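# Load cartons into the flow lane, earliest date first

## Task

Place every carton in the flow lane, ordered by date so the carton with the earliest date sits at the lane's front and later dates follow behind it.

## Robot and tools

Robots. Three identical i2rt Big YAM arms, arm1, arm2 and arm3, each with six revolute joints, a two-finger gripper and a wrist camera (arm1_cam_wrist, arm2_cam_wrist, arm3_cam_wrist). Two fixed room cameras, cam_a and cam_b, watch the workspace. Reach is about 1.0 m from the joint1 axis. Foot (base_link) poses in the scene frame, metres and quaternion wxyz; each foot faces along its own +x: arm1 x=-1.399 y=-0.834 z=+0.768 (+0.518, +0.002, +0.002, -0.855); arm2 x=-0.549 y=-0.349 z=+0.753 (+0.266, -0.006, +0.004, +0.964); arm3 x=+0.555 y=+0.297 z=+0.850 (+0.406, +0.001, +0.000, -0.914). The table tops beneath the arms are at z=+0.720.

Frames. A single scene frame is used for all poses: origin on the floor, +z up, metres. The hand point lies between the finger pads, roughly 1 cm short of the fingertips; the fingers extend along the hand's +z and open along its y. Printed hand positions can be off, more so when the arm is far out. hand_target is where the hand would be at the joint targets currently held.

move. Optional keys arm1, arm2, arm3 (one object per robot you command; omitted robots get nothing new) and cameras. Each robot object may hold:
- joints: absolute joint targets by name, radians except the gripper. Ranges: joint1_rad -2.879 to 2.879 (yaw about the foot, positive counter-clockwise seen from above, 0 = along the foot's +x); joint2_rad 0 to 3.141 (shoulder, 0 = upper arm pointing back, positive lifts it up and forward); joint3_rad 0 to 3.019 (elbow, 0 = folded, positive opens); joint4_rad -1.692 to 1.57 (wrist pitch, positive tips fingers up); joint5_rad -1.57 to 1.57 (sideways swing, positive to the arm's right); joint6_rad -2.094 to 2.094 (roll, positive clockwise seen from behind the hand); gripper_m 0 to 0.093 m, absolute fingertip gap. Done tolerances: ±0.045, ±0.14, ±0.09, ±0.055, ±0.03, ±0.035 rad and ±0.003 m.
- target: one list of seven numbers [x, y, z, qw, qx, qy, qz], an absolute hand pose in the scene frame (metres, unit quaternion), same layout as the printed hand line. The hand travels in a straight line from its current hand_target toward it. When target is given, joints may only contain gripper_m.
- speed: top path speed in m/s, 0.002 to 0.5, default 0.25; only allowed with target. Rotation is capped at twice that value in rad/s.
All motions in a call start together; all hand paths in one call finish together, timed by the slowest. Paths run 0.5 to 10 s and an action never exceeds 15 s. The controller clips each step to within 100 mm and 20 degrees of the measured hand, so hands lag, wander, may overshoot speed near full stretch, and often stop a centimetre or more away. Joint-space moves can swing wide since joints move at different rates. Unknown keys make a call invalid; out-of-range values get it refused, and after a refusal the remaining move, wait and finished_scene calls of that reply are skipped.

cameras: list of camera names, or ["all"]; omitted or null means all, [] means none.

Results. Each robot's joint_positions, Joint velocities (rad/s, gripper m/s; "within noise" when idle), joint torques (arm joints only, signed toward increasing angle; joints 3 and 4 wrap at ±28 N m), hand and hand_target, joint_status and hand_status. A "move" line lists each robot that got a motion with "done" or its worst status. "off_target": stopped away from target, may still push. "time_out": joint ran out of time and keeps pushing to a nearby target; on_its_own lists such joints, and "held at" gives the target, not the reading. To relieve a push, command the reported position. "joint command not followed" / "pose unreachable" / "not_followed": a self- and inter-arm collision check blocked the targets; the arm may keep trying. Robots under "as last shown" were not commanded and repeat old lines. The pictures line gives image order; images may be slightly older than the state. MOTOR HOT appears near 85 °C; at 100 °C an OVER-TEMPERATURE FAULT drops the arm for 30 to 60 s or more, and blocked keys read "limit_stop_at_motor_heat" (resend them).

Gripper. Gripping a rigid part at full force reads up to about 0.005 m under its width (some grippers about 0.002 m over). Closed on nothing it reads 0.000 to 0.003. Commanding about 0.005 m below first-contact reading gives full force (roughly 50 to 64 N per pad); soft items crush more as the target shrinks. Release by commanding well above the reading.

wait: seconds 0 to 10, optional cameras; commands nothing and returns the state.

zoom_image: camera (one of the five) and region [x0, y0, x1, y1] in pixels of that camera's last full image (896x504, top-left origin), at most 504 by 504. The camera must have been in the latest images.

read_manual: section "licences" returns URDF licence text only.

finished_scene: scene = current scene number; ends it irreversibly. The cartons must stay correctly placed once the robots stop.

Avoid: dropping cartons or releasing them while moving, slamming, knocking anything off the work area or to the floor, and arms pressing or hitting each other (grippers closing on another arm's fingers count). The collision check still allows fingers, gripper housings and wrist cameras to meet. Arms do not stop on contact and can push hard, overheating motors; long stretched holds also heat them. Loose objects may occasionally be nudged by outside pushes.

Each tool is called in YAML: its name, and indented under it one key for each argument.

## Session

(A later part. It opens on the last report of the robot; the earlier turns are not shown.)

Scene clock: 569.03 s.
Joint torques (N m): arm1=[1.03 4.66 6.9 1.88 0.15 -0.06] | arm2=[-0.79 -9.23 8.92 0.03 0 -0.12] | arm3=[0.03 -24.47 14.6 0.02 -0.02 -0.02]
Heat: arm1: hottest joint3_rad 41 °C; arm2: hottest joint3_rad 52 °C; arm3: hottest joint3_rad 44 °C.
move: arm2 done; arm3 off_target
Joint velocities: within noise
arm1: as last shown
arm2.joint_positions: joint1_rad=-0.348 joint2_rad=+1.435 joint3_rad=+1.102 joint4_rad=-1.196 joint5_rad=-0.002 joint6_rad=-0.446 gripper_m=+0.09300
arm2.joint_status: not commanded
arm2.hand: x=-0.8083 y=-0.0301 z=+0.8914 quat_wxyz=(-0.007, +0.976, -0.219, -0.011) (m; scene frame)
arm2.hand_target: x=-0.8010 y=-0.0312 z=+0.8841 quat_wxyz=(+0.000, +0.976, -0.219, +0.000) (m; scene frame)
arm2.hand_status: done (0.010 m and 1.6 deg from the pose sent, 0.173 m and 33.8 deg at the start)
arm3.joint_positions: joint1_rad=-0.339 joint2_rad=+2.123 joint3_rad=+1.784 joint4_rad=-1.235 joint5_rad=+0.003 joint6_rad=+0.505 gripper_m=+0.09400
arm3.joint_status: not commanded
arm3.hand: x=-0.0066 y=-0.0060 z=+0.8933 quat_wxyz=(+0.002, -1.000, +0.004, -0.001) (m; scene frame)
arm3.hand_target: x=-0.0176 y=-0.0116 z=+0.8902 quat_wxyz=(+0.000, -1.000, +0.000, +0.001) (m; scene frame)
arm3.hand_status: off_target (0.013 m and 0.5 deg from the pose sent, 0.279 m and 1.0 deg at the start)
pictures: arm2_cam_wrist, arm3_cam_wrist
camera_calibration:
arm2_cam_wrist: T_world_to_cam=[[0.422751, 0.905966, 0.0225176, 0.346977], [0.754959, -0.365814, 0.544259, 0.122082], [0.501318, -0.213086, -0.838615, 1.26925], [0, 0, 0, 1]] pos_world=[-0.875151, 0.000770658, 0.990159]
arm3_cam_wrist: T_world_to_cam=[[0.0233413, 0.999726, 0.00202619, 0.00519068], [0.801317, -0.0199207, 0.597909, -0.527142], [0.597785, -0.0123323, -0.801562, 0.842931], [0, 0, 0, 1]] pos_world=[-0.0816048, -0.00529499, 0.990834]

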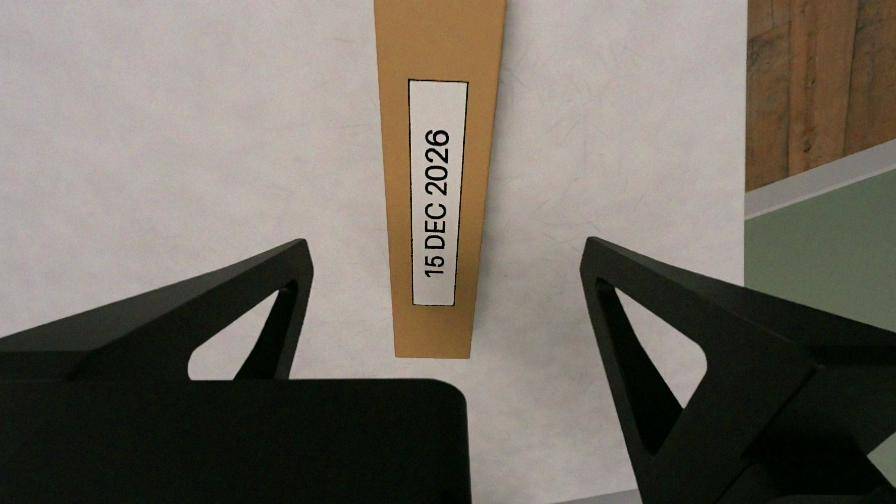

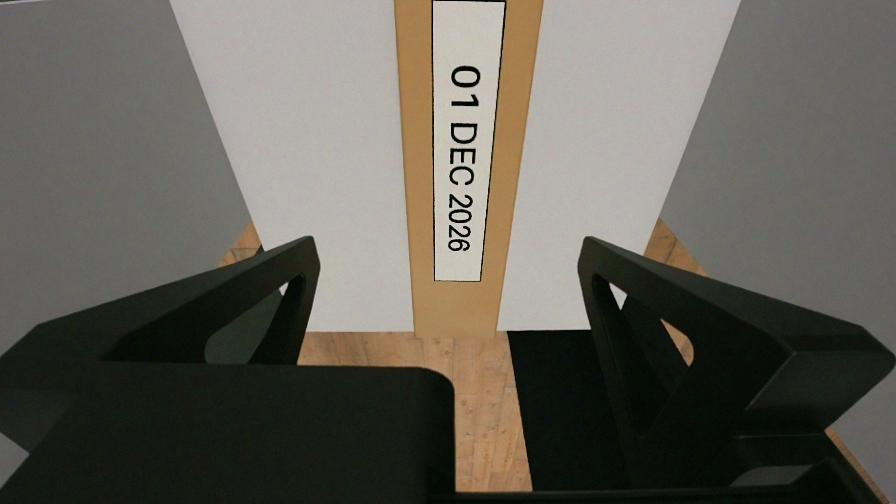

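move:
  arm2: {"target": [-0.79, -0.0435, 0.756, 0, 0.976, -0.219, 0], "speed": 0.2}
  arm3: {"target": [-0.017, -0.001, 0.775, 0, 1, 0, 0], "speed": 0.2}
  cameras: ["arm3_cam_wrist", "arm2_cam_wrist"]

move:
  arm2: {"joints": {"gripper_m": 0.055}}
  arm3: {"joints": {"gripper_m": 0.055}}
  cameras: ["arm3_cam_wrist", "arm2_cam_wrist"]

Scene clock: 582.60 s.
Joint torques (N m): arm1=[0.97 4.66 6.91 1.88 0.15 -0.06] | arm2=[-0.85 -9.41 7.15 0.81 0 -0.14] | arm3=[-0.79 -26.46 10.33 0.68 -0.02 -0.03]
Heat: arm1: hottest joint3_rad 41 °C; arm2: hottest joint3_rad 52 °C; arm3: hottest joint3_rad 44 °C.
move: arm2 done; arm3 off_target
Joint velocities: within noise
arm1.joint_positions: joint1_rad=+2.139 joint2_rad=+0.495 joint3_rad=+1.497 joint4_rad=-1.207 joint5_rad=+0.003 joint6_rad=+0.009 gripper_m=+0.09296
arm1.joint_status: not commanded
arm1.hand: x=-1.2332 y=-0.8238 z=+1.4098 quat_wxyz=(-0.631, +0.028, -0.774, -0.031) (m; scene frame)
arm1.hand_target: x=-1.2313 y=-0.8233 z=+1.4123 quat_wxyz=(-0.634, +0.032, -0.772, -0.029) (m; scene frame)
arm1.hand_status: not commanded
arm2.joint_positions: joint1_rad=-0.350 joint2_rad=+1.582 joint3_rad=+0.881 joint4_rad=-0.843 joint5_rad=-0.002 joint6_rad=-0.449 gripper_m=+0.09300
arm2.joint_status: not commanded
arm2.hand: x=-0.7958 y=-0.0442 z=+0.7635 quat_wxyz=(-0.003, +0.976, -0.218, -0.005) (m; scene frame)
arm2.hand_target: x=-0.7899 y=-0.0437 z=+0.7562 quat_wxyz=(+0.000, +0.976, -0.219, +0.000) (m; scene frame)
arm2.hand_status: done (0.010 m and 0.7 deg from the pose sent, 0.137 m and 1.6 deg at the start)
arm3.joint_positions: joint1_rad=-0.343 joint2_rad=+2.259 joint3_rad=+1.712 joint4_rad=-1.022 joint5_rad=+0.003 joint6_rad=+0.490 gripper_m=+0.09400
arm3.joint_status: not commanded
arm3.hand: x=-0.0112 y=-0.0052 z=+0.7842 quat_wxyz=(+0.001, -1.000, -0.001, +0.001) (m; scene frame)
arm3.hand_target: x=-0.0167 y=-0.0009 z=+0.7752 quat_wxyz=(+0.000, -1.000, +0.000, +0.000) (m; scene frame)
arm3.hand_status: off_target (0.012 m and 0.2 deg from the pose sent, 0.119 m and 0.5 deg at the start)
pictures: arm2_cam_wrist, arm3_cam_wrist
camera_calibration:
arm2_cam_wrist: T_world_to_cam=[[0.422218, 0.906348, 0.0162876, 0.361711], [0.749621, -0.359198, 0.555918, 0.164217], [0.509706, -0.222509, -0.831077, 1.15326], [0, 0, 0, 1]] pos_world=[-0.863643, -0.0122388, 0.861262]
arm3_cam_wrist: T_world_to_cam=[[0.0134245, 0.99991, -0.000557991, 0.00672326], [0.804247, -0.010466, 0.594202, -0.455142], [0.594143, -0.00842566, -0.804315, 0.760367], [0, 0, 0, 1]] pos_world=[-0.0858098, -0.0050796, 0.882025]

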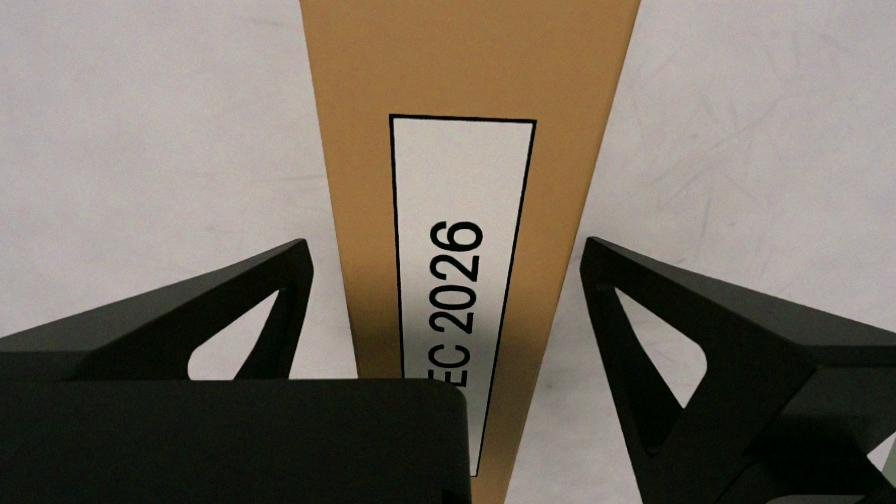

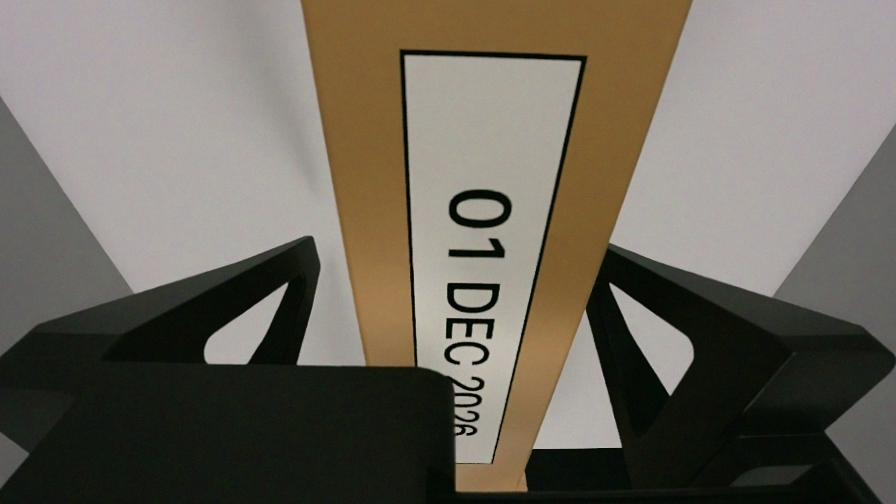

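Scene clock: 583.23 s.
Joint torques (N m): arm1=[1.03 4.66 6.93 1.89 0.15 -0.06] | arm2=[-0.79 -9.47 7.13 0.73 -0.07 -0.11] | arm3=[-0.67 -26.11 10.24 0.66 -0.01 -0.03]
Heat: arm1: hottest joint3_rad 41 °C; arm2: hottest joint3_rad 52 °C; arm3: hottest joint3_rad 44 °C.
move: arm2 off_target; arm3 off_target
Joint velocities: within noise
arm1: as last shown
arm2.joint_positions: joint1_rad=-0.351 joint2_rad=+1.582 joint3_rad=+0.881 joint4_rad=-0.842 joint5_rad=+0.000 joint6_rad=-0.449 gripper_m=+0.06079
arm2.joint_status: gripper_m off_target (ended at +0.06081, target +0.05500)
arm2.hand: x=-0.7956 y=-0.0436 z=+0.7635 quat_wxyz=(-0.004, +0.976, -0.219, -0.005) (m; scene frame)
arm2.hand_target: x=-0.7900 y=-0.0437 z=+0.7562 quat_wxyz=(+0.000, +0.976, -0.219, +0.000) (m; scene frame)
arm2.hand_status: not commanded
arm3.joint_positions: joint1_rad=-0.344 joint2_rad=+2.259 joint3_rad=+1.712 joint4_rad=-1.022 joint5_rad=+0.003 joint6_rad=+0.490 gripper_m=+0.05871
arm3.joint_status: gripper_m off_target (ended at +0.05873, target +0.05500)
arm3.hand: x=-0.0114 y=-0.0048 z=+0.7842 quat_wxyz=(+0.001, -1.000, -0.001, +0.001) (m; scene frame)
arm3.hand_target: x=-0.0167 y=-0.0010 z=+0.7752 quat_wxyz=(+0.000, -1.000, +0.000, +0.000) (m; scene frame)
arm3.hand_status: not commanded
pictures: arm2_cam_wrist, arm3_cam_wrist
camera_calibration:
arm2_cam_wrist: T_world_to_cam=[[0.422535, 0.906165, 0.0181285, 0.359948], [0.749235, -0.360476, 0.555611, 0.164127], [0.51001, -0.221183, -0.831245, 1.15367], [0, 0, 0, 1]] pos_world=[-0.863442, -0.0118375, 0.861263]
arm3_cam_wrist: T_world_to_cam=[[0.0137984, 0.999904, -0.000901894, 0.00656193], [0.804112, -0.0105604, 0.594383, -0.455148], [0.594317, -0.00892679, -0.804181, 0.760385], [0, 0, 0, 1]] pos_world=[-0.0860096, -0.00458008, 0.882026]

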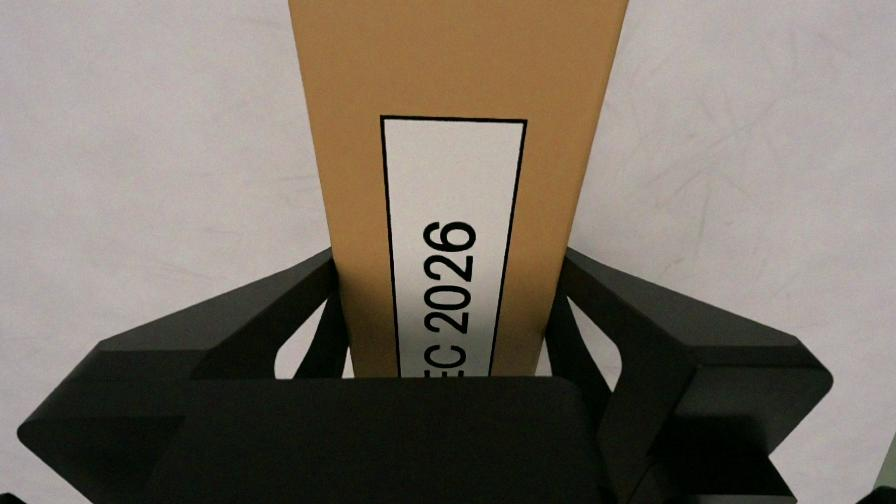

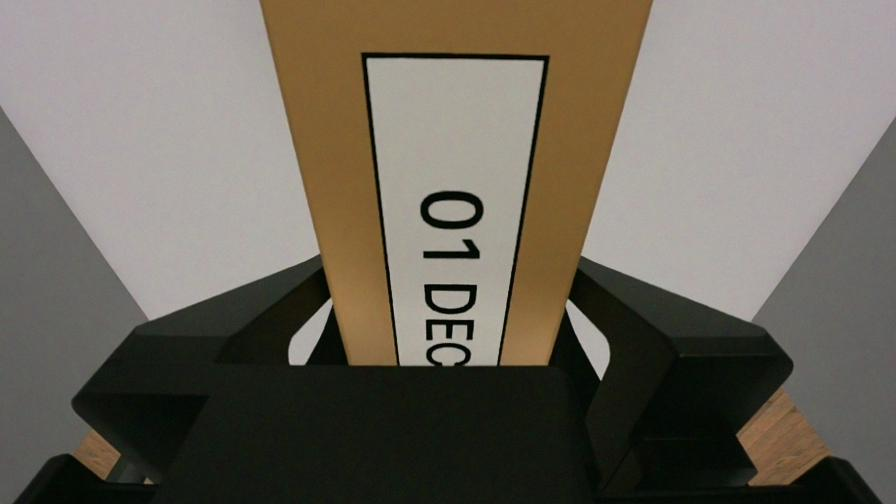

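move:
  arm2: {"target": [-0.79, -0.0435, 0.92, 0, 0.976, -0.219, 0], "speed": 0.25}
  arm3: {"target": [-0.017, -0.001, 0.91, 0, 1, 0, 0], "speed": 0.25}
  cameras: []

move:
  arm3: {"target": [0.38, -0.02, 0.92, 0, 1, 0, 0], "speed": 0.3}
  cameras: ["arm3_cam_wrist"]

Scene clock: 588.53 s.
Joint torques (N m): arm1=[1.03 4.66 6.93 1.87 0.15 -0.06] | arm2=[-0.79 -8.7 14.5 -0.23 -0.04 -0.11] | arm3=[-0.73 -28.04 14.94 -0.09 0.02 -0.02]
Heat: arm1: hottest joint3_rad 41 °C; arm2: hottest joint3_rad 51 °C; arm3: hottest joint3_rad 44 °C.
move: arm2 off_target; arm3 off_target
Joint velocities: within noise
arm1: as last shown
arm2.joint_positions: joint1_rad=-0.351 joint2_rad=+1.365 joint3_rad=+1.049 joint4_rad=-1.289 joint5_rad=+0.000 joint6_rad=-0.449 gripper_m=+0.06079
arm2.joint_status: not commanded
arm2.hand: x=-0.7798 y=-0.0631 z=+0.8983 quat_wxyz=(+0.016, +0.975, -0.219, +0.019) (m; scene frame)
arm2.hand_target: x=-0.7892 y=-0.0445 z=+0.9201 quat_wxyz=(+0.000, +0.976, -0.219, +0.000) (m; scene frame)
arm2.hand_status: off_target (0.031 m and 2.8 deg from the pose sent, 0.157 m and 0.7 deg at the start)
arm3.joint_positions: joint1_rad=-0.344 joint2_rad=+2.128 joint3_rad=+1.772 joint4_rad=-1.263 joint5_rad=+0.003 joint6_rad=+0.490 gripper_m=+0.05870
arm3.joint_status: not commanded
arm3.hand: x=+0.0024 y=+0.0026 z=+0.8861 quat_wxyz=(+0.013, -1.000, -0.001, -0.022) (m; scene frame)
arm3.hand_target: x=-0.0159 y=-0.0004 z=+0.9104 quat_wxyz=(+0.000, -1.000, +0.000, +0.000) (m; scene frame)
arm3.hand_status: off_target (0.031 m and 2.9 deg from the pose sent, 0.126 m and 0.2 deg at the start)
pictures: none
No camera images: "cameras" was empty.

Scene clock: 590.97 s.
Joint torques (N m): arm1=[0.97 4.6 6.93 1.87 0.15 -0.06] | arm2=[-0.79 -8.7 14.49 -0.25 -0.04 -0.12] | arm3=[0.67 -15.44 9.5 0.54 0.19 0.16]
Heat: arm1: hottest joint3_rad 41 °C; arm2: hottest joint3_rad 51 °C; arm3: hottest joint3_rad 44 °C.
move: arm3 done
Joint velocities: within noise
arm1, arm2: as last shown
arm2.joint_positions: joint1_rad=-0.351 joint2_rad=+1.365 joint3_rad=+1.049 joint4_rad=-1.290 joint5_rad=+0.000 joint6_rad=-0.449 gripper_m=+0.06079
arm2.hand: x=-0.7797 y=-0.0632 z=+0.8983 quat_wxyz=(+0.016, +0.975, -0.219, +0.019) (m; scene frame)
arm3.joint_positions: joint1_rad=+0.225 joint2_rad=+1.451 joint3_rad=+0.877 joint4_rad=-1.028 joint5_rad=-0.001 joint6_rad=+1.062 gripper_m=+0.05869
arm3.joint_status: not commanded
arm3.hand: x=+0.3801 y=-0.0143 z=+0.9114 quat_wxyz=(+0.013, -1.000, +0.000, -0.009) (m; scene frame)
arm3.hand_target: x=+0.3800 y=-0.0200 z=+0.9200 quat_wxyz=(+0.000, -1.000, +0.000, +0.000) (m; scene frame)
arm3.hand_status: done (0.010 m and 1.9 deg from the pose sent, 0.380 m and 2.9 deg at the start)
pictures: arm3_cam_wrist
camera_calibration:
arm3_cam_wrist: T_world_to_cam=[[0.0155773, 0.999579, 0.0244702, -0.0131045], [0.792186, -0.0272703, 0.60967, -0.855288], [0.610081, 0.00988793, -0.792278, 0.613303], [0, 0, 0, 1]] pos_world=[0.303587, -0.0162893, 1.00767]

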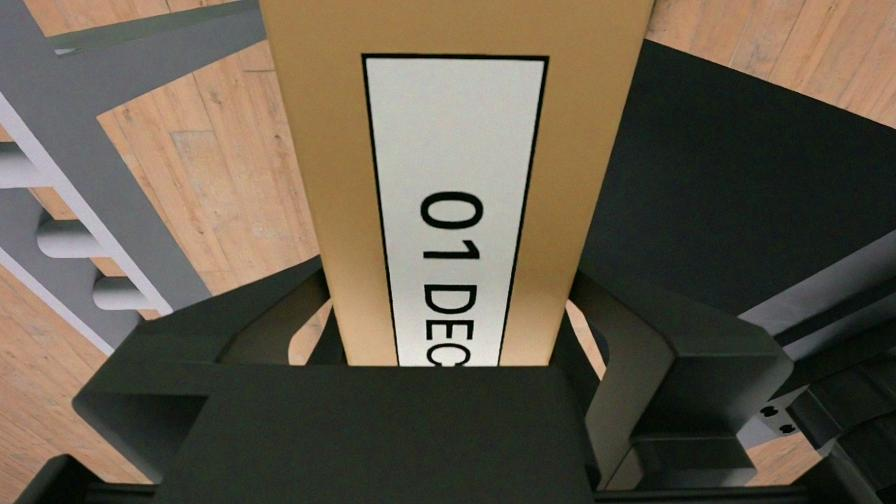

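move:
  arm2: {"joints": {"joint1_rad": -1.74, "joint2_rad": 1.592, "joint3_rad": 1.421, "joint4_rad": -1.40, "joint5_rad": 0.0, "joint6_rad": 0.862}}
  arm3: {"target": [0.60, -0.363, 0.90, 0, 1, 0, 0], "speed": 0.3}
  cameras: ["arm3_cam_wrist", "arm2_cam_wrist", "cam_b"]

Scene clock: 596.63 s.
Joint torques (N m): arm1=[1.03 4.6 6.93 1.88 0.15 -0.06] | arm2=[-0.38 -13.86 13.61 -0.29 -0.06 0.09] | arm3=[-0.09 -26.64 15.71 -0.16 0.18 0.15]
Heat: arm1: hottest joint3_rad 41 °C; arm2: hottest joint3_rad 52 °C; arm3: hottest joint3_rad 44 °C.
move: arm2 done; arm3 off_target
Joint velocities: within noise
arm1: as last shown
arm2.joint_positions: joint1_rad=-1.737 joint2_rad=+1.600 joint3_rad=+1.371 joint4_rad=-1.391 joint5_rad=+0.003 joint6_rad=+0.852 gripper_m=+0.06072
arm2.joint_status: all done
arm2.hand: x=-0.2508 y=+0.0030 z=+0.9264 quat_wxyz=(+0.010, +0.007, -1.000, +0.025) (m; scene frame)
arm2.hand_target: x=-0.2416 y=+0.0127 z=+0.9486 quat_wxyz=(-0.005, +0.000, -1.000, +0.006) (m; scene frame)
arm2.hand_status: not commanded
arm3.joint_positions: joint1_rad=+0.806 joint2_rad=+2.165 joint3_rad=+1.835 joint4_rad=-1.277 joint5_rad=+0.000 joint6_rad=+1.633 gripper_m=+0.05869
arm3.joint_status: not commanded
arm3.hand: x=+0.6002 y=-0.3433 z=+0.8866 quat_wxyz=(+0.019, -1.000, -0.005, +0.000) (m; scene frame)
arm3.hand_target: x=+0.6000 y=-0.3619 z=+0.9004 quat_wxyz=(-0.001, -1.000, +0.000, +0.000) (m; scene frame)
arm3.hand_status: off_target (0.024 m and 2.2 deg from the pose sent, 0.412 m and 1.9 deg at the start)
pictures: arm2_cam_wrist, arm3_cam_wrist, cam_b
camera_calibration:
arm2_cam_wrist: T_world_to_cam=[[0.0187755, -0.997802, 0.0635543, -0.0530593], [-0.813083, 0.021754, 0.581741, -0.73486], [-0.581845, -0.0625974, -0.810887, 0.728379], [0, 0, 0, 1]] pos_world=[-0.172702, 0.00863812, 1.0215]
arm3_cam_wrist: T_world_to_cam=[[0.00581673, 0.999381, 0.0346955, 0.309757], [0.803355, -0.0253311, 0.594961, -1.01646], [0.595472, 0.0244121, -0.803005, 0.485981], [0, 0, 0, 1]] pos_world=[0.525385, -0.347177, 0.98425]

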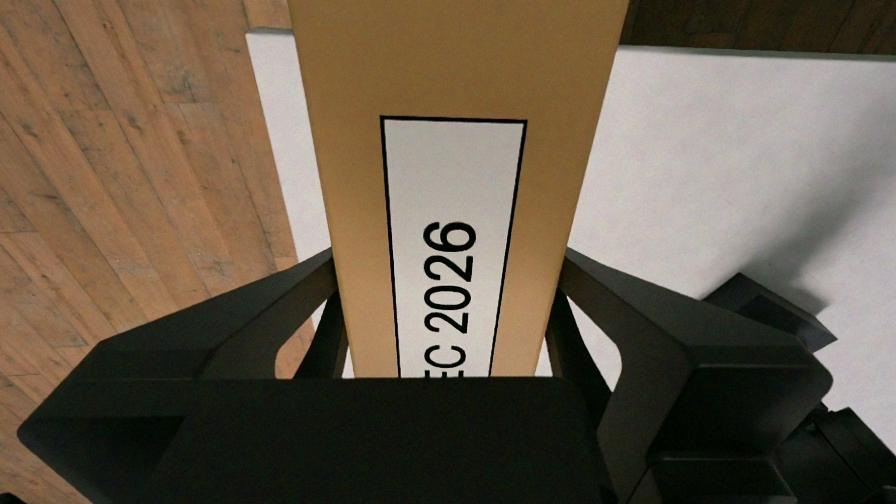

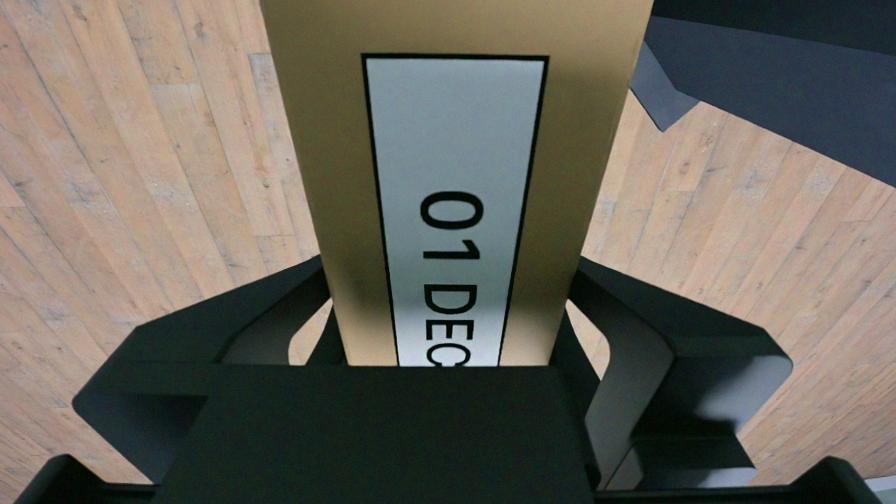

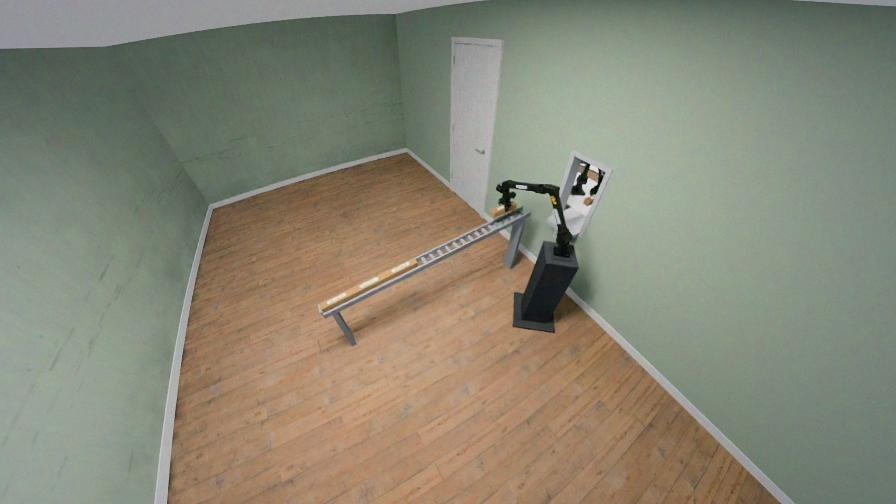

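zoom_image:
  camera: "cam_b"
  region: [440, 160, 600, 270]

Scaled by 3.150 from the camera's 896x504 image, which has a finer 1280x720 frame.

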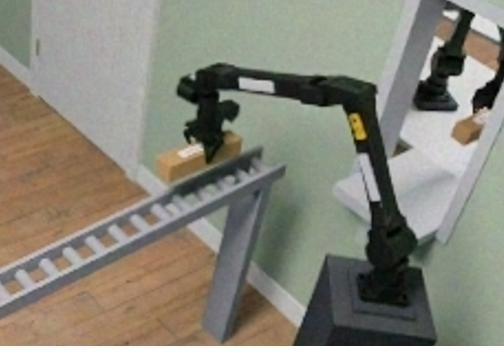

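move:
  arm3: {"target": [0.60, -0.352, 0.82, 0, 1, 0, 0], "speed": 0.12}
  cameras: ["arm3_cam_wrist"]

Scene clock: 609.87 s.
Joint torques (N m): arm1=[0.97 4.6 6.94 1.89 0.15 -0.06] | arm2=[-0.44 -13.92 13.61 -0.28 -0.06 0.09] | arm3=[0.03 -27.63 10.41 0.57 0.2 0.14]
Heat: arm1: hottest joint3_rad 41 °C; arm2: hottest joint3_rad 56 °C; arm3: hottest joint3_rad 45 °C.
move: arm3 done
Joint velocities: within noise
arm1, arm2: as last shown
arm3.joint_positions: joint1_rad=+0.806 joint2_rad=+2.237 joint3_rad=+1.764 joint4_rad=-1.116 joint5_rad=+0.000 joint6_rad=+1.634 gripper_m=+0.05869
arm3.joint_status: not commanded
arm3.hand: x=+0.6005 y=-0.3455 z=+0.8163 quat_wxyz=(+0.009, -1.000, -0.004, -0.001) (m; scene frame)
arm3.hand_target: x=+0.6001 y=-0.3518 z=+0.8200 quat_wxyz=(+0.000, -1.000, +0.000, +0.000) (m; scene frame)
arm3.hand_status: done (0.007 m and 1.2 deg from the pose sent, 0.067 m and 2.2 deg at the start)
pictures: arm3_cam_wrist
camera_calibration:
arm3_cam_wrist: T_world_to_cam=[[0.00690411, 0.999846, 0.0161246, 0.329056], [0.802537, -0.01516, 0.596409, -0.972092], [0.596562, 0.00882289, -0.802519, 0.422895], [0, 0, 0, 1]] pos_world=[0.525585, -0.347474, 0.91384]

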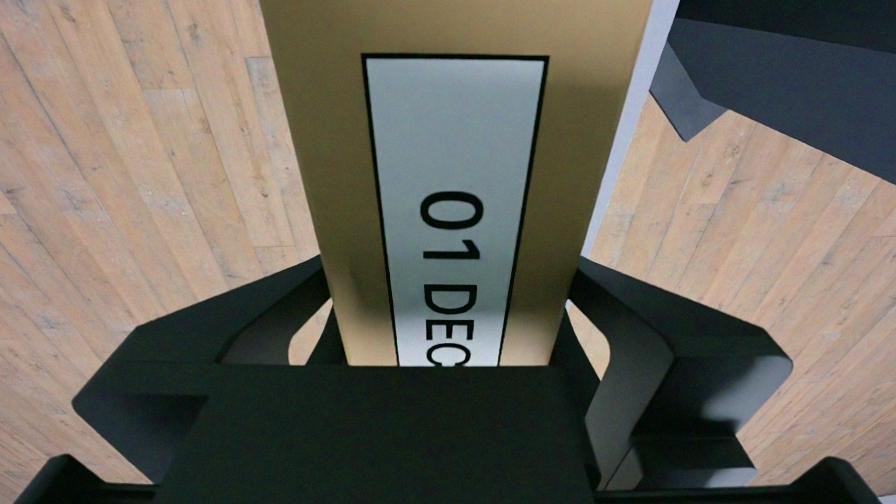

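zoom_image:
  camera: "arm3_cam_wrist"
  region: [560, 0, 760, 280]

zoom_image:
  camera: "arm3_cam_wrist"
  region: [200, 0, 400, 280]

Scaled by 1.800 from the camera's 896x504 image, which has a finer 1280x720 frame.

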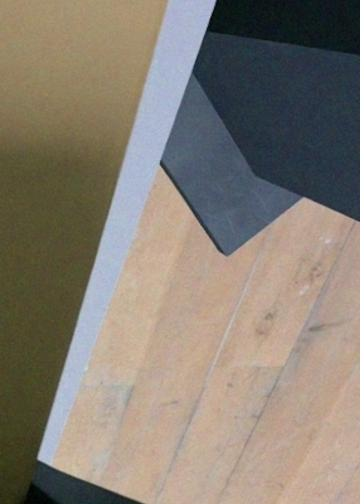

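Scaled by 1.800 from the camera's 896x504 image, which has a finer 1280x720 frame.

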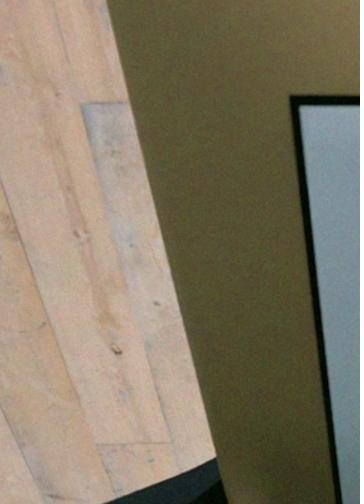

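move:
  arm3: {"target": [0.60, -0.345, 0.795, 0, 1, -0.009, 0], "speed": 0.1}
  cameras: ["arm3_cam_wrist"]

Scene clock: 654.43 s.
Joint torques (N m): arm1=[1.03 4.6 6.93 1.88 0.15 -0.06] | arm2=[-0.38 -13.8 13.61 -0.29 -0.06 0.09] | arm3=[-0.09 -26.46 9.02 0.66 0.07 0.11]
Heat: arm1: hottest joint3_rad 41 °C; arm2: hottest joint3_rad 62 °C; arm3: hottest joint3_rad 45 °C.
move: arm3 off_target
Joint velocities: within noise
arm1, arm2: as last shown
arm3.joint_positions: joint1_rad=+0.806 joint2_rad=+2.237 joint3_rad=+1.734 joint4_rad=-1.059 joint5_rad=+0.003 joint6_rad=+1.657 gripper_m=+0.05869
arm3.joint_status: not commanded
arm3.hand: x=+0.5999 y=-0.3469 z=+0.8062 quat_wxyz=(-0.004, -1.000, +0.007, +0.000) (m; scene frame)
arm3.hand_target: x=+0.6001 y=-0.3448 z=+0.7951 quat_wxyz=(+0.000, -1.000, +0.009, +0.000) (m; scene frame)
arm3.hand_status: off_target (0.011 m and 0.5 deg from the pose sent, 0.021 m and 1.9 deg at the start)
pictures: arm3_cam_wrist
camera_calibration:
arm3_cam_wrist: T_world_to_cam=[[0.0298975, 0.99949, -0.0112102, 0.338754], [0.803357, -0.0173544, 0.595245, -0.966036], [0.594747, -0.0268022, -0.803466, 0.404616], [0, 0, 0, 1]] pos_world=[0.5253, -0.344502, 0.903921]

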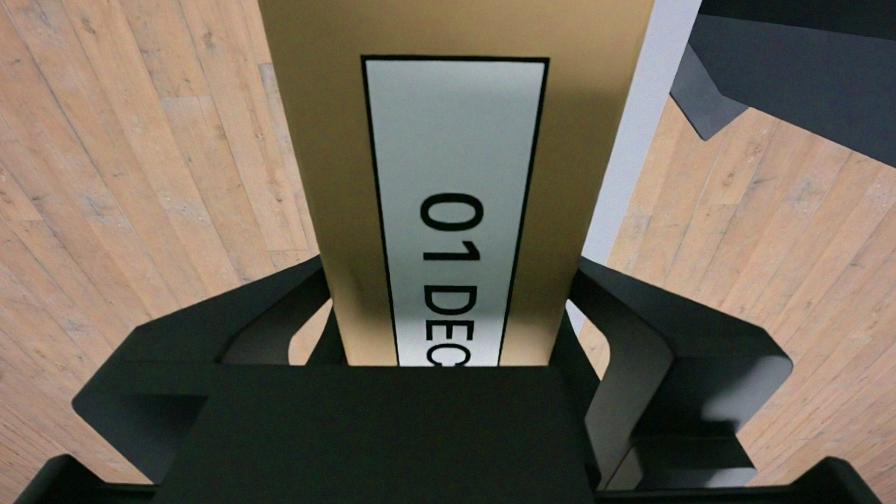

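move:
  cameras: ["cam_b", "cam_a"]

zoom_image:
  camera: "cam_b"
  region: [470, 180, 560, 240]

Scene clock: 661.47 s.
Joint torques (N m): arm1=[0.91 4.66 6.9 1.88 0.15 -0.06] | arm2=[-0.38 -13.8 13.61 -0.28 -0.06 0.09] | arm3=[0.09 -26.87 9.03 0.7 0.08 0.1]
Heat: arm1: hottest joint3_rad 41 °C; arm2: hottest joint3_rad 62 °C; arm3: hottest joint3_rad 44 °C.
Joint velocities: within noise
arm1.joint_positions: joint1_rad=+2.139 joint2_rad=+0.495 joint3_rad=+1.497 joint4_rad=-1.207 joint5_rad=+0.003 joint6_rad=+0.009 gripper_m=+0.09296
arm1.joint_status: not commanded
arm1.hand: x=-1.2332 y=-0.8238 z=+1.4098 quat_wxyz=(-0.631, +0.028, -0.774, -0.031) (m; scene frame)
arm1.hand_target: x=-1.2313 y=-0.8233 z=+1.4123 quat_wxyz=(-0.634, +0.032, -0.772, -0.029) (m; scene frame)
arm1.hand_status: not commanded
arm2.joint_positions: joint1_rad=-1.737 joint2_rad=+1.600 joint3_rad=+1.371 joint4_rad=-1.391 joint5_rad=+0.003 joint6_rad=+0.852 gripper_m=+0.06072
arm2.joint_status: not commanded
arm2.hand: x=-0.2508 y=+0.0030 z=+0.9264 quat_wxyz=(+0.010, +0.007, -1.000, +0.025) (m; scene frame)
arm2.hand_target: x=-0.2416 y=+0.0127 z=+0.9486 quat_wxyz=(-0.005, +0.000, -1.000, +0.006) (m; scene frame)
arm2.hand_status: not commanded
arm3.joint_positions: joint1_rad=+0.806 joint2_rad=+2.237 joint3_rad=+1.734 joint4_rad=-1.059 joint5_rad=+0.003 joint6_rad=+1.657 gripper_m=+0.05869
arm3.joint_status: not commanded
arm3.hand: x=+0.5999 y=-0.3470 z=+0.8062 quat_wxyz=(-0.005, -1.000, +0.007, +0.000) (m; scene frame)
arm3.hand_target: x=+0.6001 y=-0.3448 z=+0.7951 quat_wxyz=(+0.000, -1.000, +0.009, +0.000) (m; scene frame)
arm3.hand_status: off_target (0.011 m and 0.6 deg from the pose sent, 0.021 m and 1.9 deg at the start)
pictures: cam_a, cam_b

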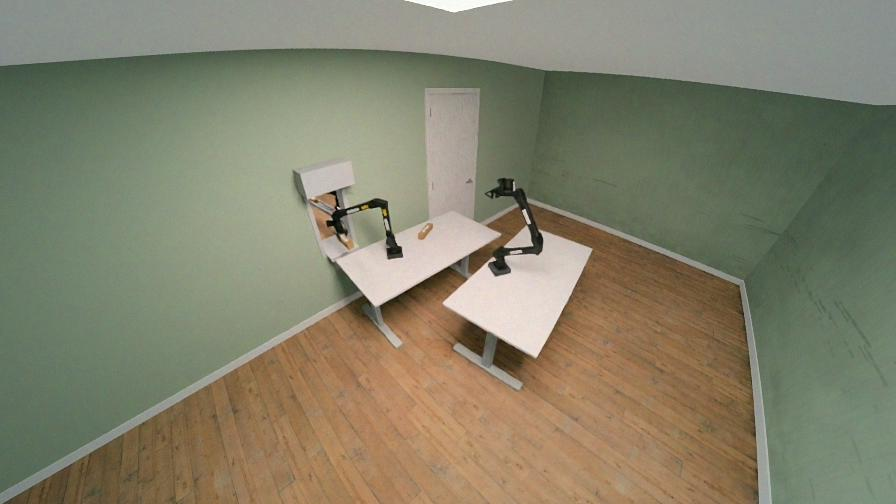

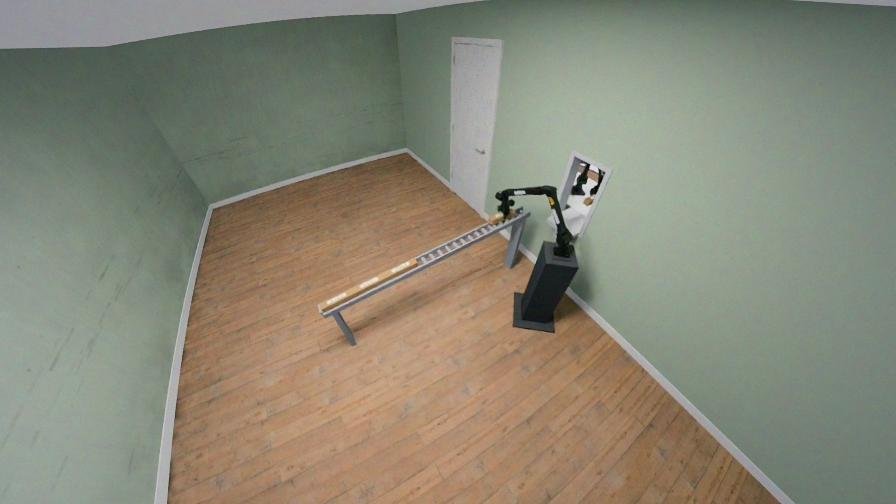

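Scaled by 5.600 from the camera's 896x504 image, which has a finer 1280x720 frame.

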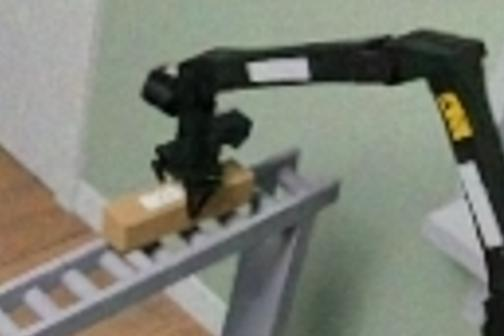

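zoom_image:
  camera: "cam_b"
  region: [484, 200, 534, 235]

Scaled by 10.080 from the camera's 896x504 image, which has a finer 1280x720 frame.

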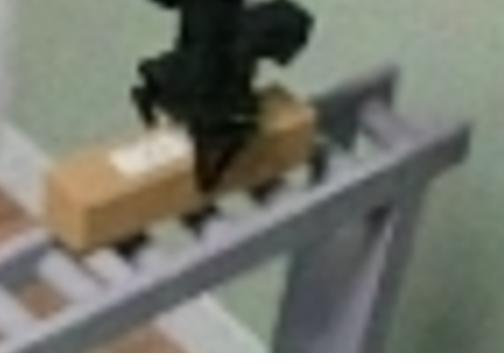

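move:
  arm3: {"target": [0.60, -0.335, 0.85, 0, 1, -0.009, 0], "speed": 0.15}
  cameras: ["cam_b", "arm3_cam_wrist"]

zoom_image:
  camera: "cam_b"
  region: [484, 200, 534, 235]

Scene clock: 688.33 s.
Joint torques (N m): arm1=[0.97 4.6 6.93 1.88 0.15 -0.06] | arm2=[-0.38 -13.86 13.61 -0.28 -0.06 0.09] | arm3=[0.26 -29.92 10.18 -0.16 0.07 0.11]
Heat: arm1: hottest joint3_rad 41 °C; arm2: hottest joint3_rad 64 °C; arm3: hottest joint3_rad 42 °C.
move: arm3 off_target
Joint velocities: within noise
arm1, arm2: as last shown
arm3.joint_positions: joint1_rad=+0.806 joint2_rad=+2.187 joint3_rad=+1.711 joint4_rad=-1.122 joint5_rad=+0.003 joint6_rad=+1.657 gripper_m=+0.05869
arm3.joint_status: not commanded
arm3.hand: x=+0.5987 y=-0.3297 z=+0.8296 quat_wxyz=(+0.014, -1.000, +0.007, +0.002) (m; scene frame)
arm3.hand_target: x=+0.6001 y=-0.3348 z=+0.8499 quat_wxyz=(+0.000, -1.000, +0.009, +0.000) (m; scene frame)
arm3.hand_status: off_target (0.021 m and 1.6 deg from the pose sent, 0.045 m and 0.6 deg at the start)
pictures: arm3_cam_wrist, cam_b
camera_calibration:
arm3_cam_wrist: T_world_to_cam=[[0.0301918, 0.999234, 0.02491, 0.291625], [0.804641, -0.039082, 0.592474, -0.984286], [0.592993, 0.0021557, -0.805204, 0.436584], [0, 0, 0, 1]] pos_world=[0.524301, -0.330811, 0.927439]

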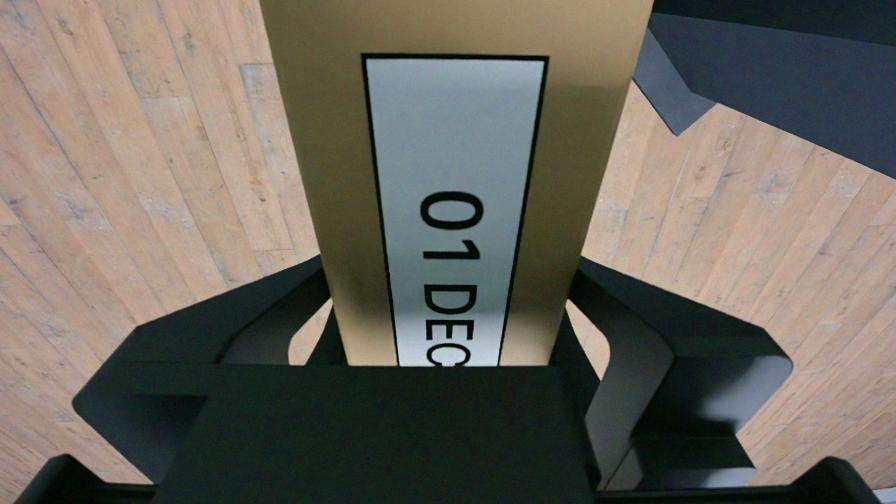

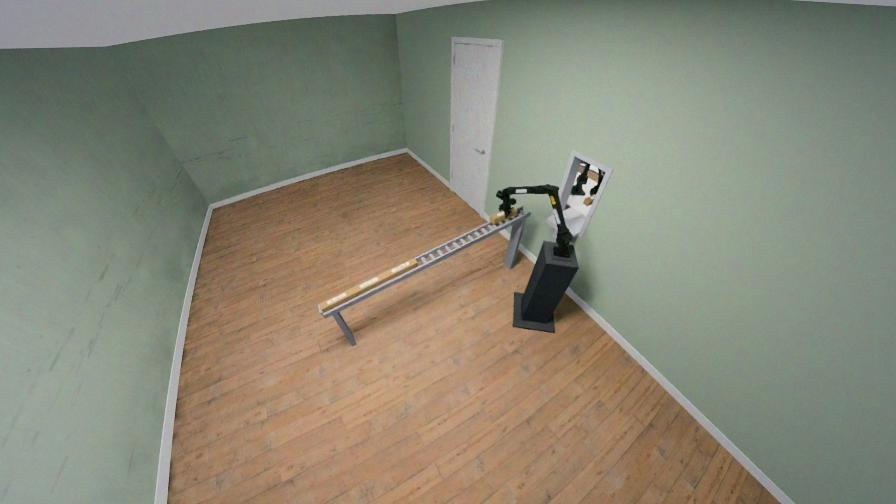

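Scaled by 10.080 from the camera's 896x504 image, which has a finer 1280x720 frame.

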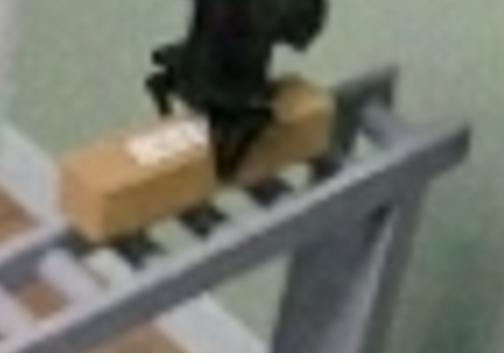

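move:
  arm3: {"target": [0.60, -0.321, 0.80, 0, 1, -0.009, 0], "speed": 0.1}
  cameras: ["cam_b", "arm3_cam_wrist"]

zoom_image:
  camera: "cam_b"
  region: [484, 200, 534, 235]

Scene clock: 703.83 s.
Joint torques (N m): arm1=[0.91 4.6 6.91 1.88 0.15 -0.06] | arm2=[-0.38 -13.86 13.59 -0.28 -0.06 0.09] | arm3=[0.38 -26.64 8.88 0.84 -0.01 0.05]
Heat: arm1: hottest joint3_rad 41 °C; arm2: hottest joint3_rad 64 °C; arm3: hottest joint2_rad 41 °C.
move: arm3 done
Joint velocities: within noise
arm1, arm2: as last shown
arm3.joint_positions: joint1_rad=+0.806 joint2_rad=+2.187 joint3_rad=+1.631 joint4_rad=-1.025 joint5_rad=+0.006 joint6_rad=+1.665 gripper_m=+0.05869
arm3.joint_status: not commanded
arm3.hand: x=+0.5975 y=-0.3190 z=+0.8030 quat_wxyz=(+0.005, -1.000, +0.011, +0.002) (m; scene frame)
arm3.hand_target: x=+0.6001 y=-0.3211 z=+0.8002 quat_wxyz=(+0.000, -1.000, +0.009, +0.000) (m; scene frame)
arm3.hand_status: done (0.004 m and 0.7 deg from the pose sent, 0.031 m and 1.6 deg at the start)
pictures: arm3_cam_wrist, cam_b
camera_calibration:
arm3_cam_wrist: T_world_to_cam=[[0.0378235, 0.999259, 0.00706647, 0.291426], [0.805276, -0.0346666, 0.591886, -0.965647], [0.591693, -0.0166968, -0.80599, 0.411335], [0, 0, 0, 1]] pos_world=[0.523205, -0.317818, 0.901026]

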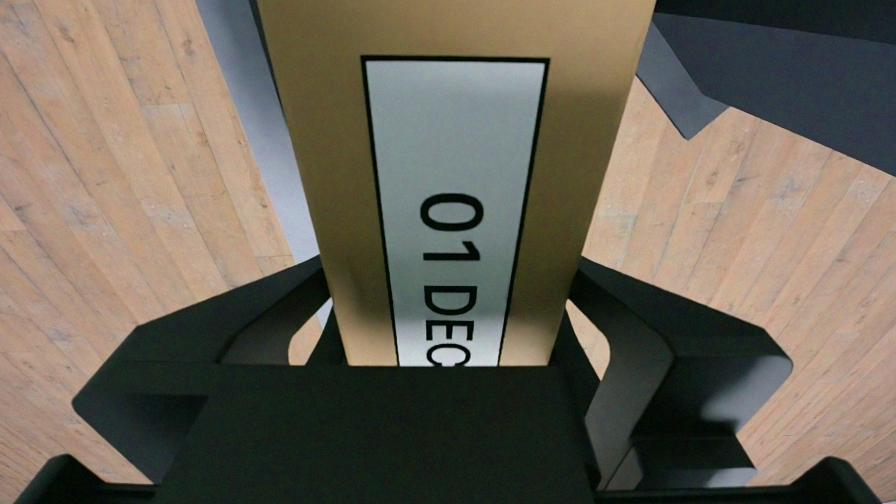

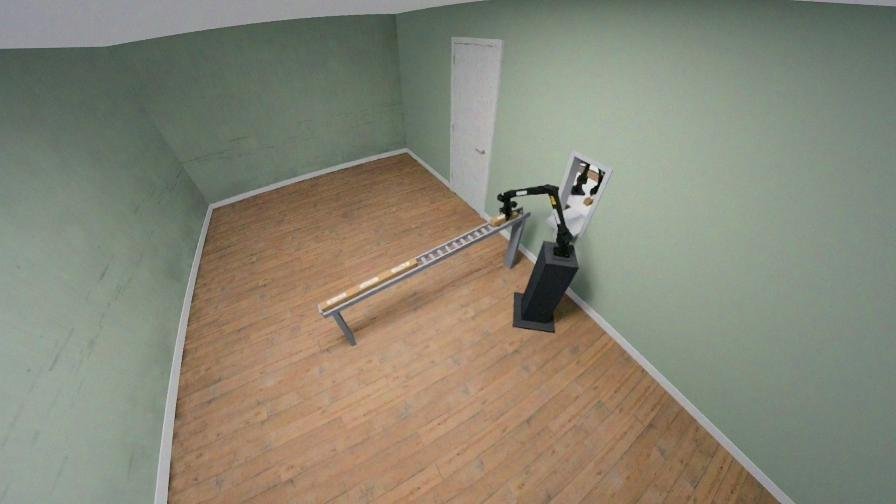

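Scaled by 10.080 from the camera's 896x504 image, which has a finer 1280x720 frame.

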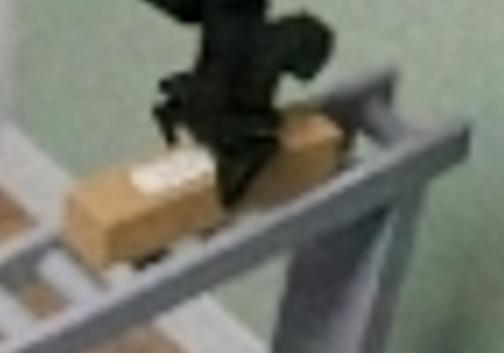

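move:
  arm3: {"target": [0.60, -0.331, 0.79, 0, 1, -0.009, 0], "speed": 0.1}
  cameras: ["cam_b", "arm3_cam_wrist"]

zoom_image:
  camera: "cam_b"
  region: [484, 200, 534, 235]

Scene clock: 713.07 s.
Joint torques (N m): arm1=[0.97 4.6 6.91 1.88 0.15 -0.06] | arm2=[-0.38 -13.92 13.61 -0.29 -0.06 0.09] | arm3=[0.26 -23.41 12.01 0.85 -0.04 0.01]
Heat: arm1: hottest joint3_rad 41 °C; arm2: hottest joint3_rad 65 °C; arm3: hottest joint3_rad 42 °C.
move: arm3 off_target
Joint velocities: within noise
arm1, arm2: as last shown
arm3.joint_positions: joint1_rad=+0.806 joint2_rad=+2.189 joint3_rad=+1.631 joint4_rad=-1.024 joint5_rad=+0.006 joint6_rad=+1.665 gripper_m=+0.05869
arm3.joint_status: not commanded
arm3.hand: x=+0.5975 y=-0.3189 z=+0.8019 quat_wxyz=(+0.005, -1.000, +0.011, +0.002) (m; scene frame)
arm3.hand_target: x=+0.6001 y=-0.3303 z=+0.7903 quat_wxyz=(+0.000, -1.000, +0.009, +0.000) (m; scene frame)
arm3.hand_status: off_target (0.017 m and 0.7 deg from the pose sent, 0.018 m and 0.7 deg at the start)
pictures: arm3_cam_wrist, cam_b
camera_calibration:
arm3_cam_wrist: T_world_to_cam=[[0.0385932, 0.999221, 0.00821146, 0.28989], [0.805539, -0.035973, 0.591449, -0.965153], [0.591284, -0.0162112, -0.8063, 0.411097], [0, 0, 0, 1]] pos_world=[0.523206, -0.317719, 0.899926]

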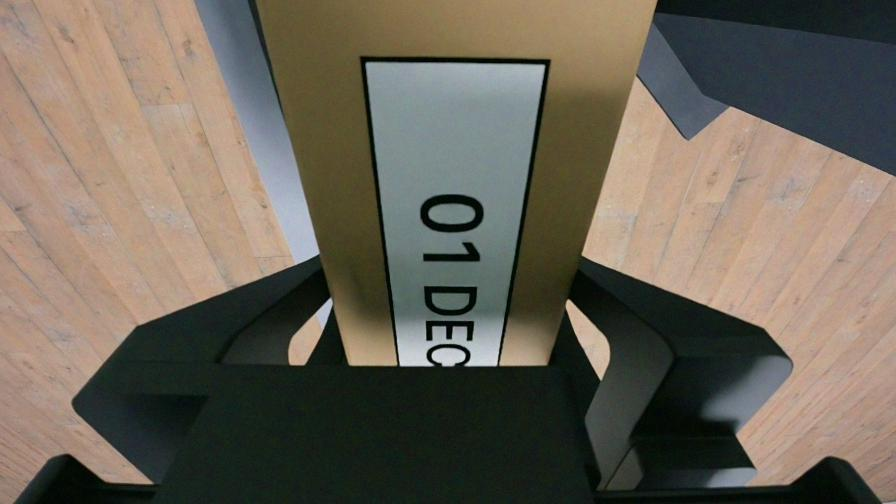

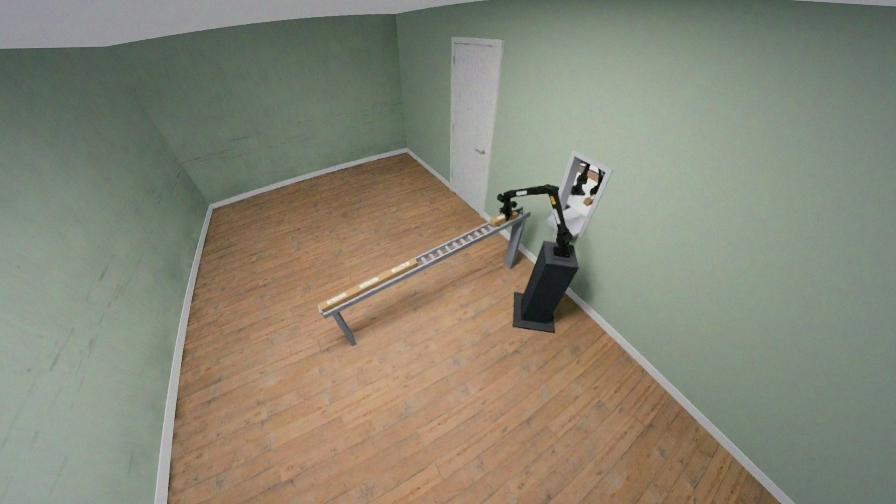

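Scaled by 10.080 from the camera's 896x504 image, which has a finer 1280x720 frame.

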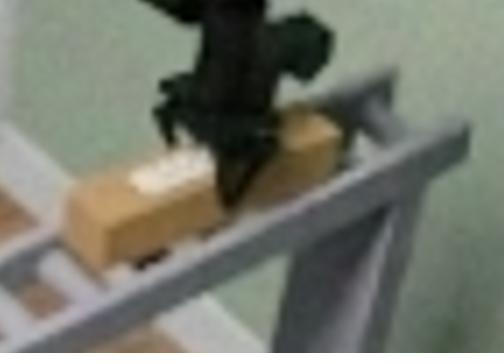

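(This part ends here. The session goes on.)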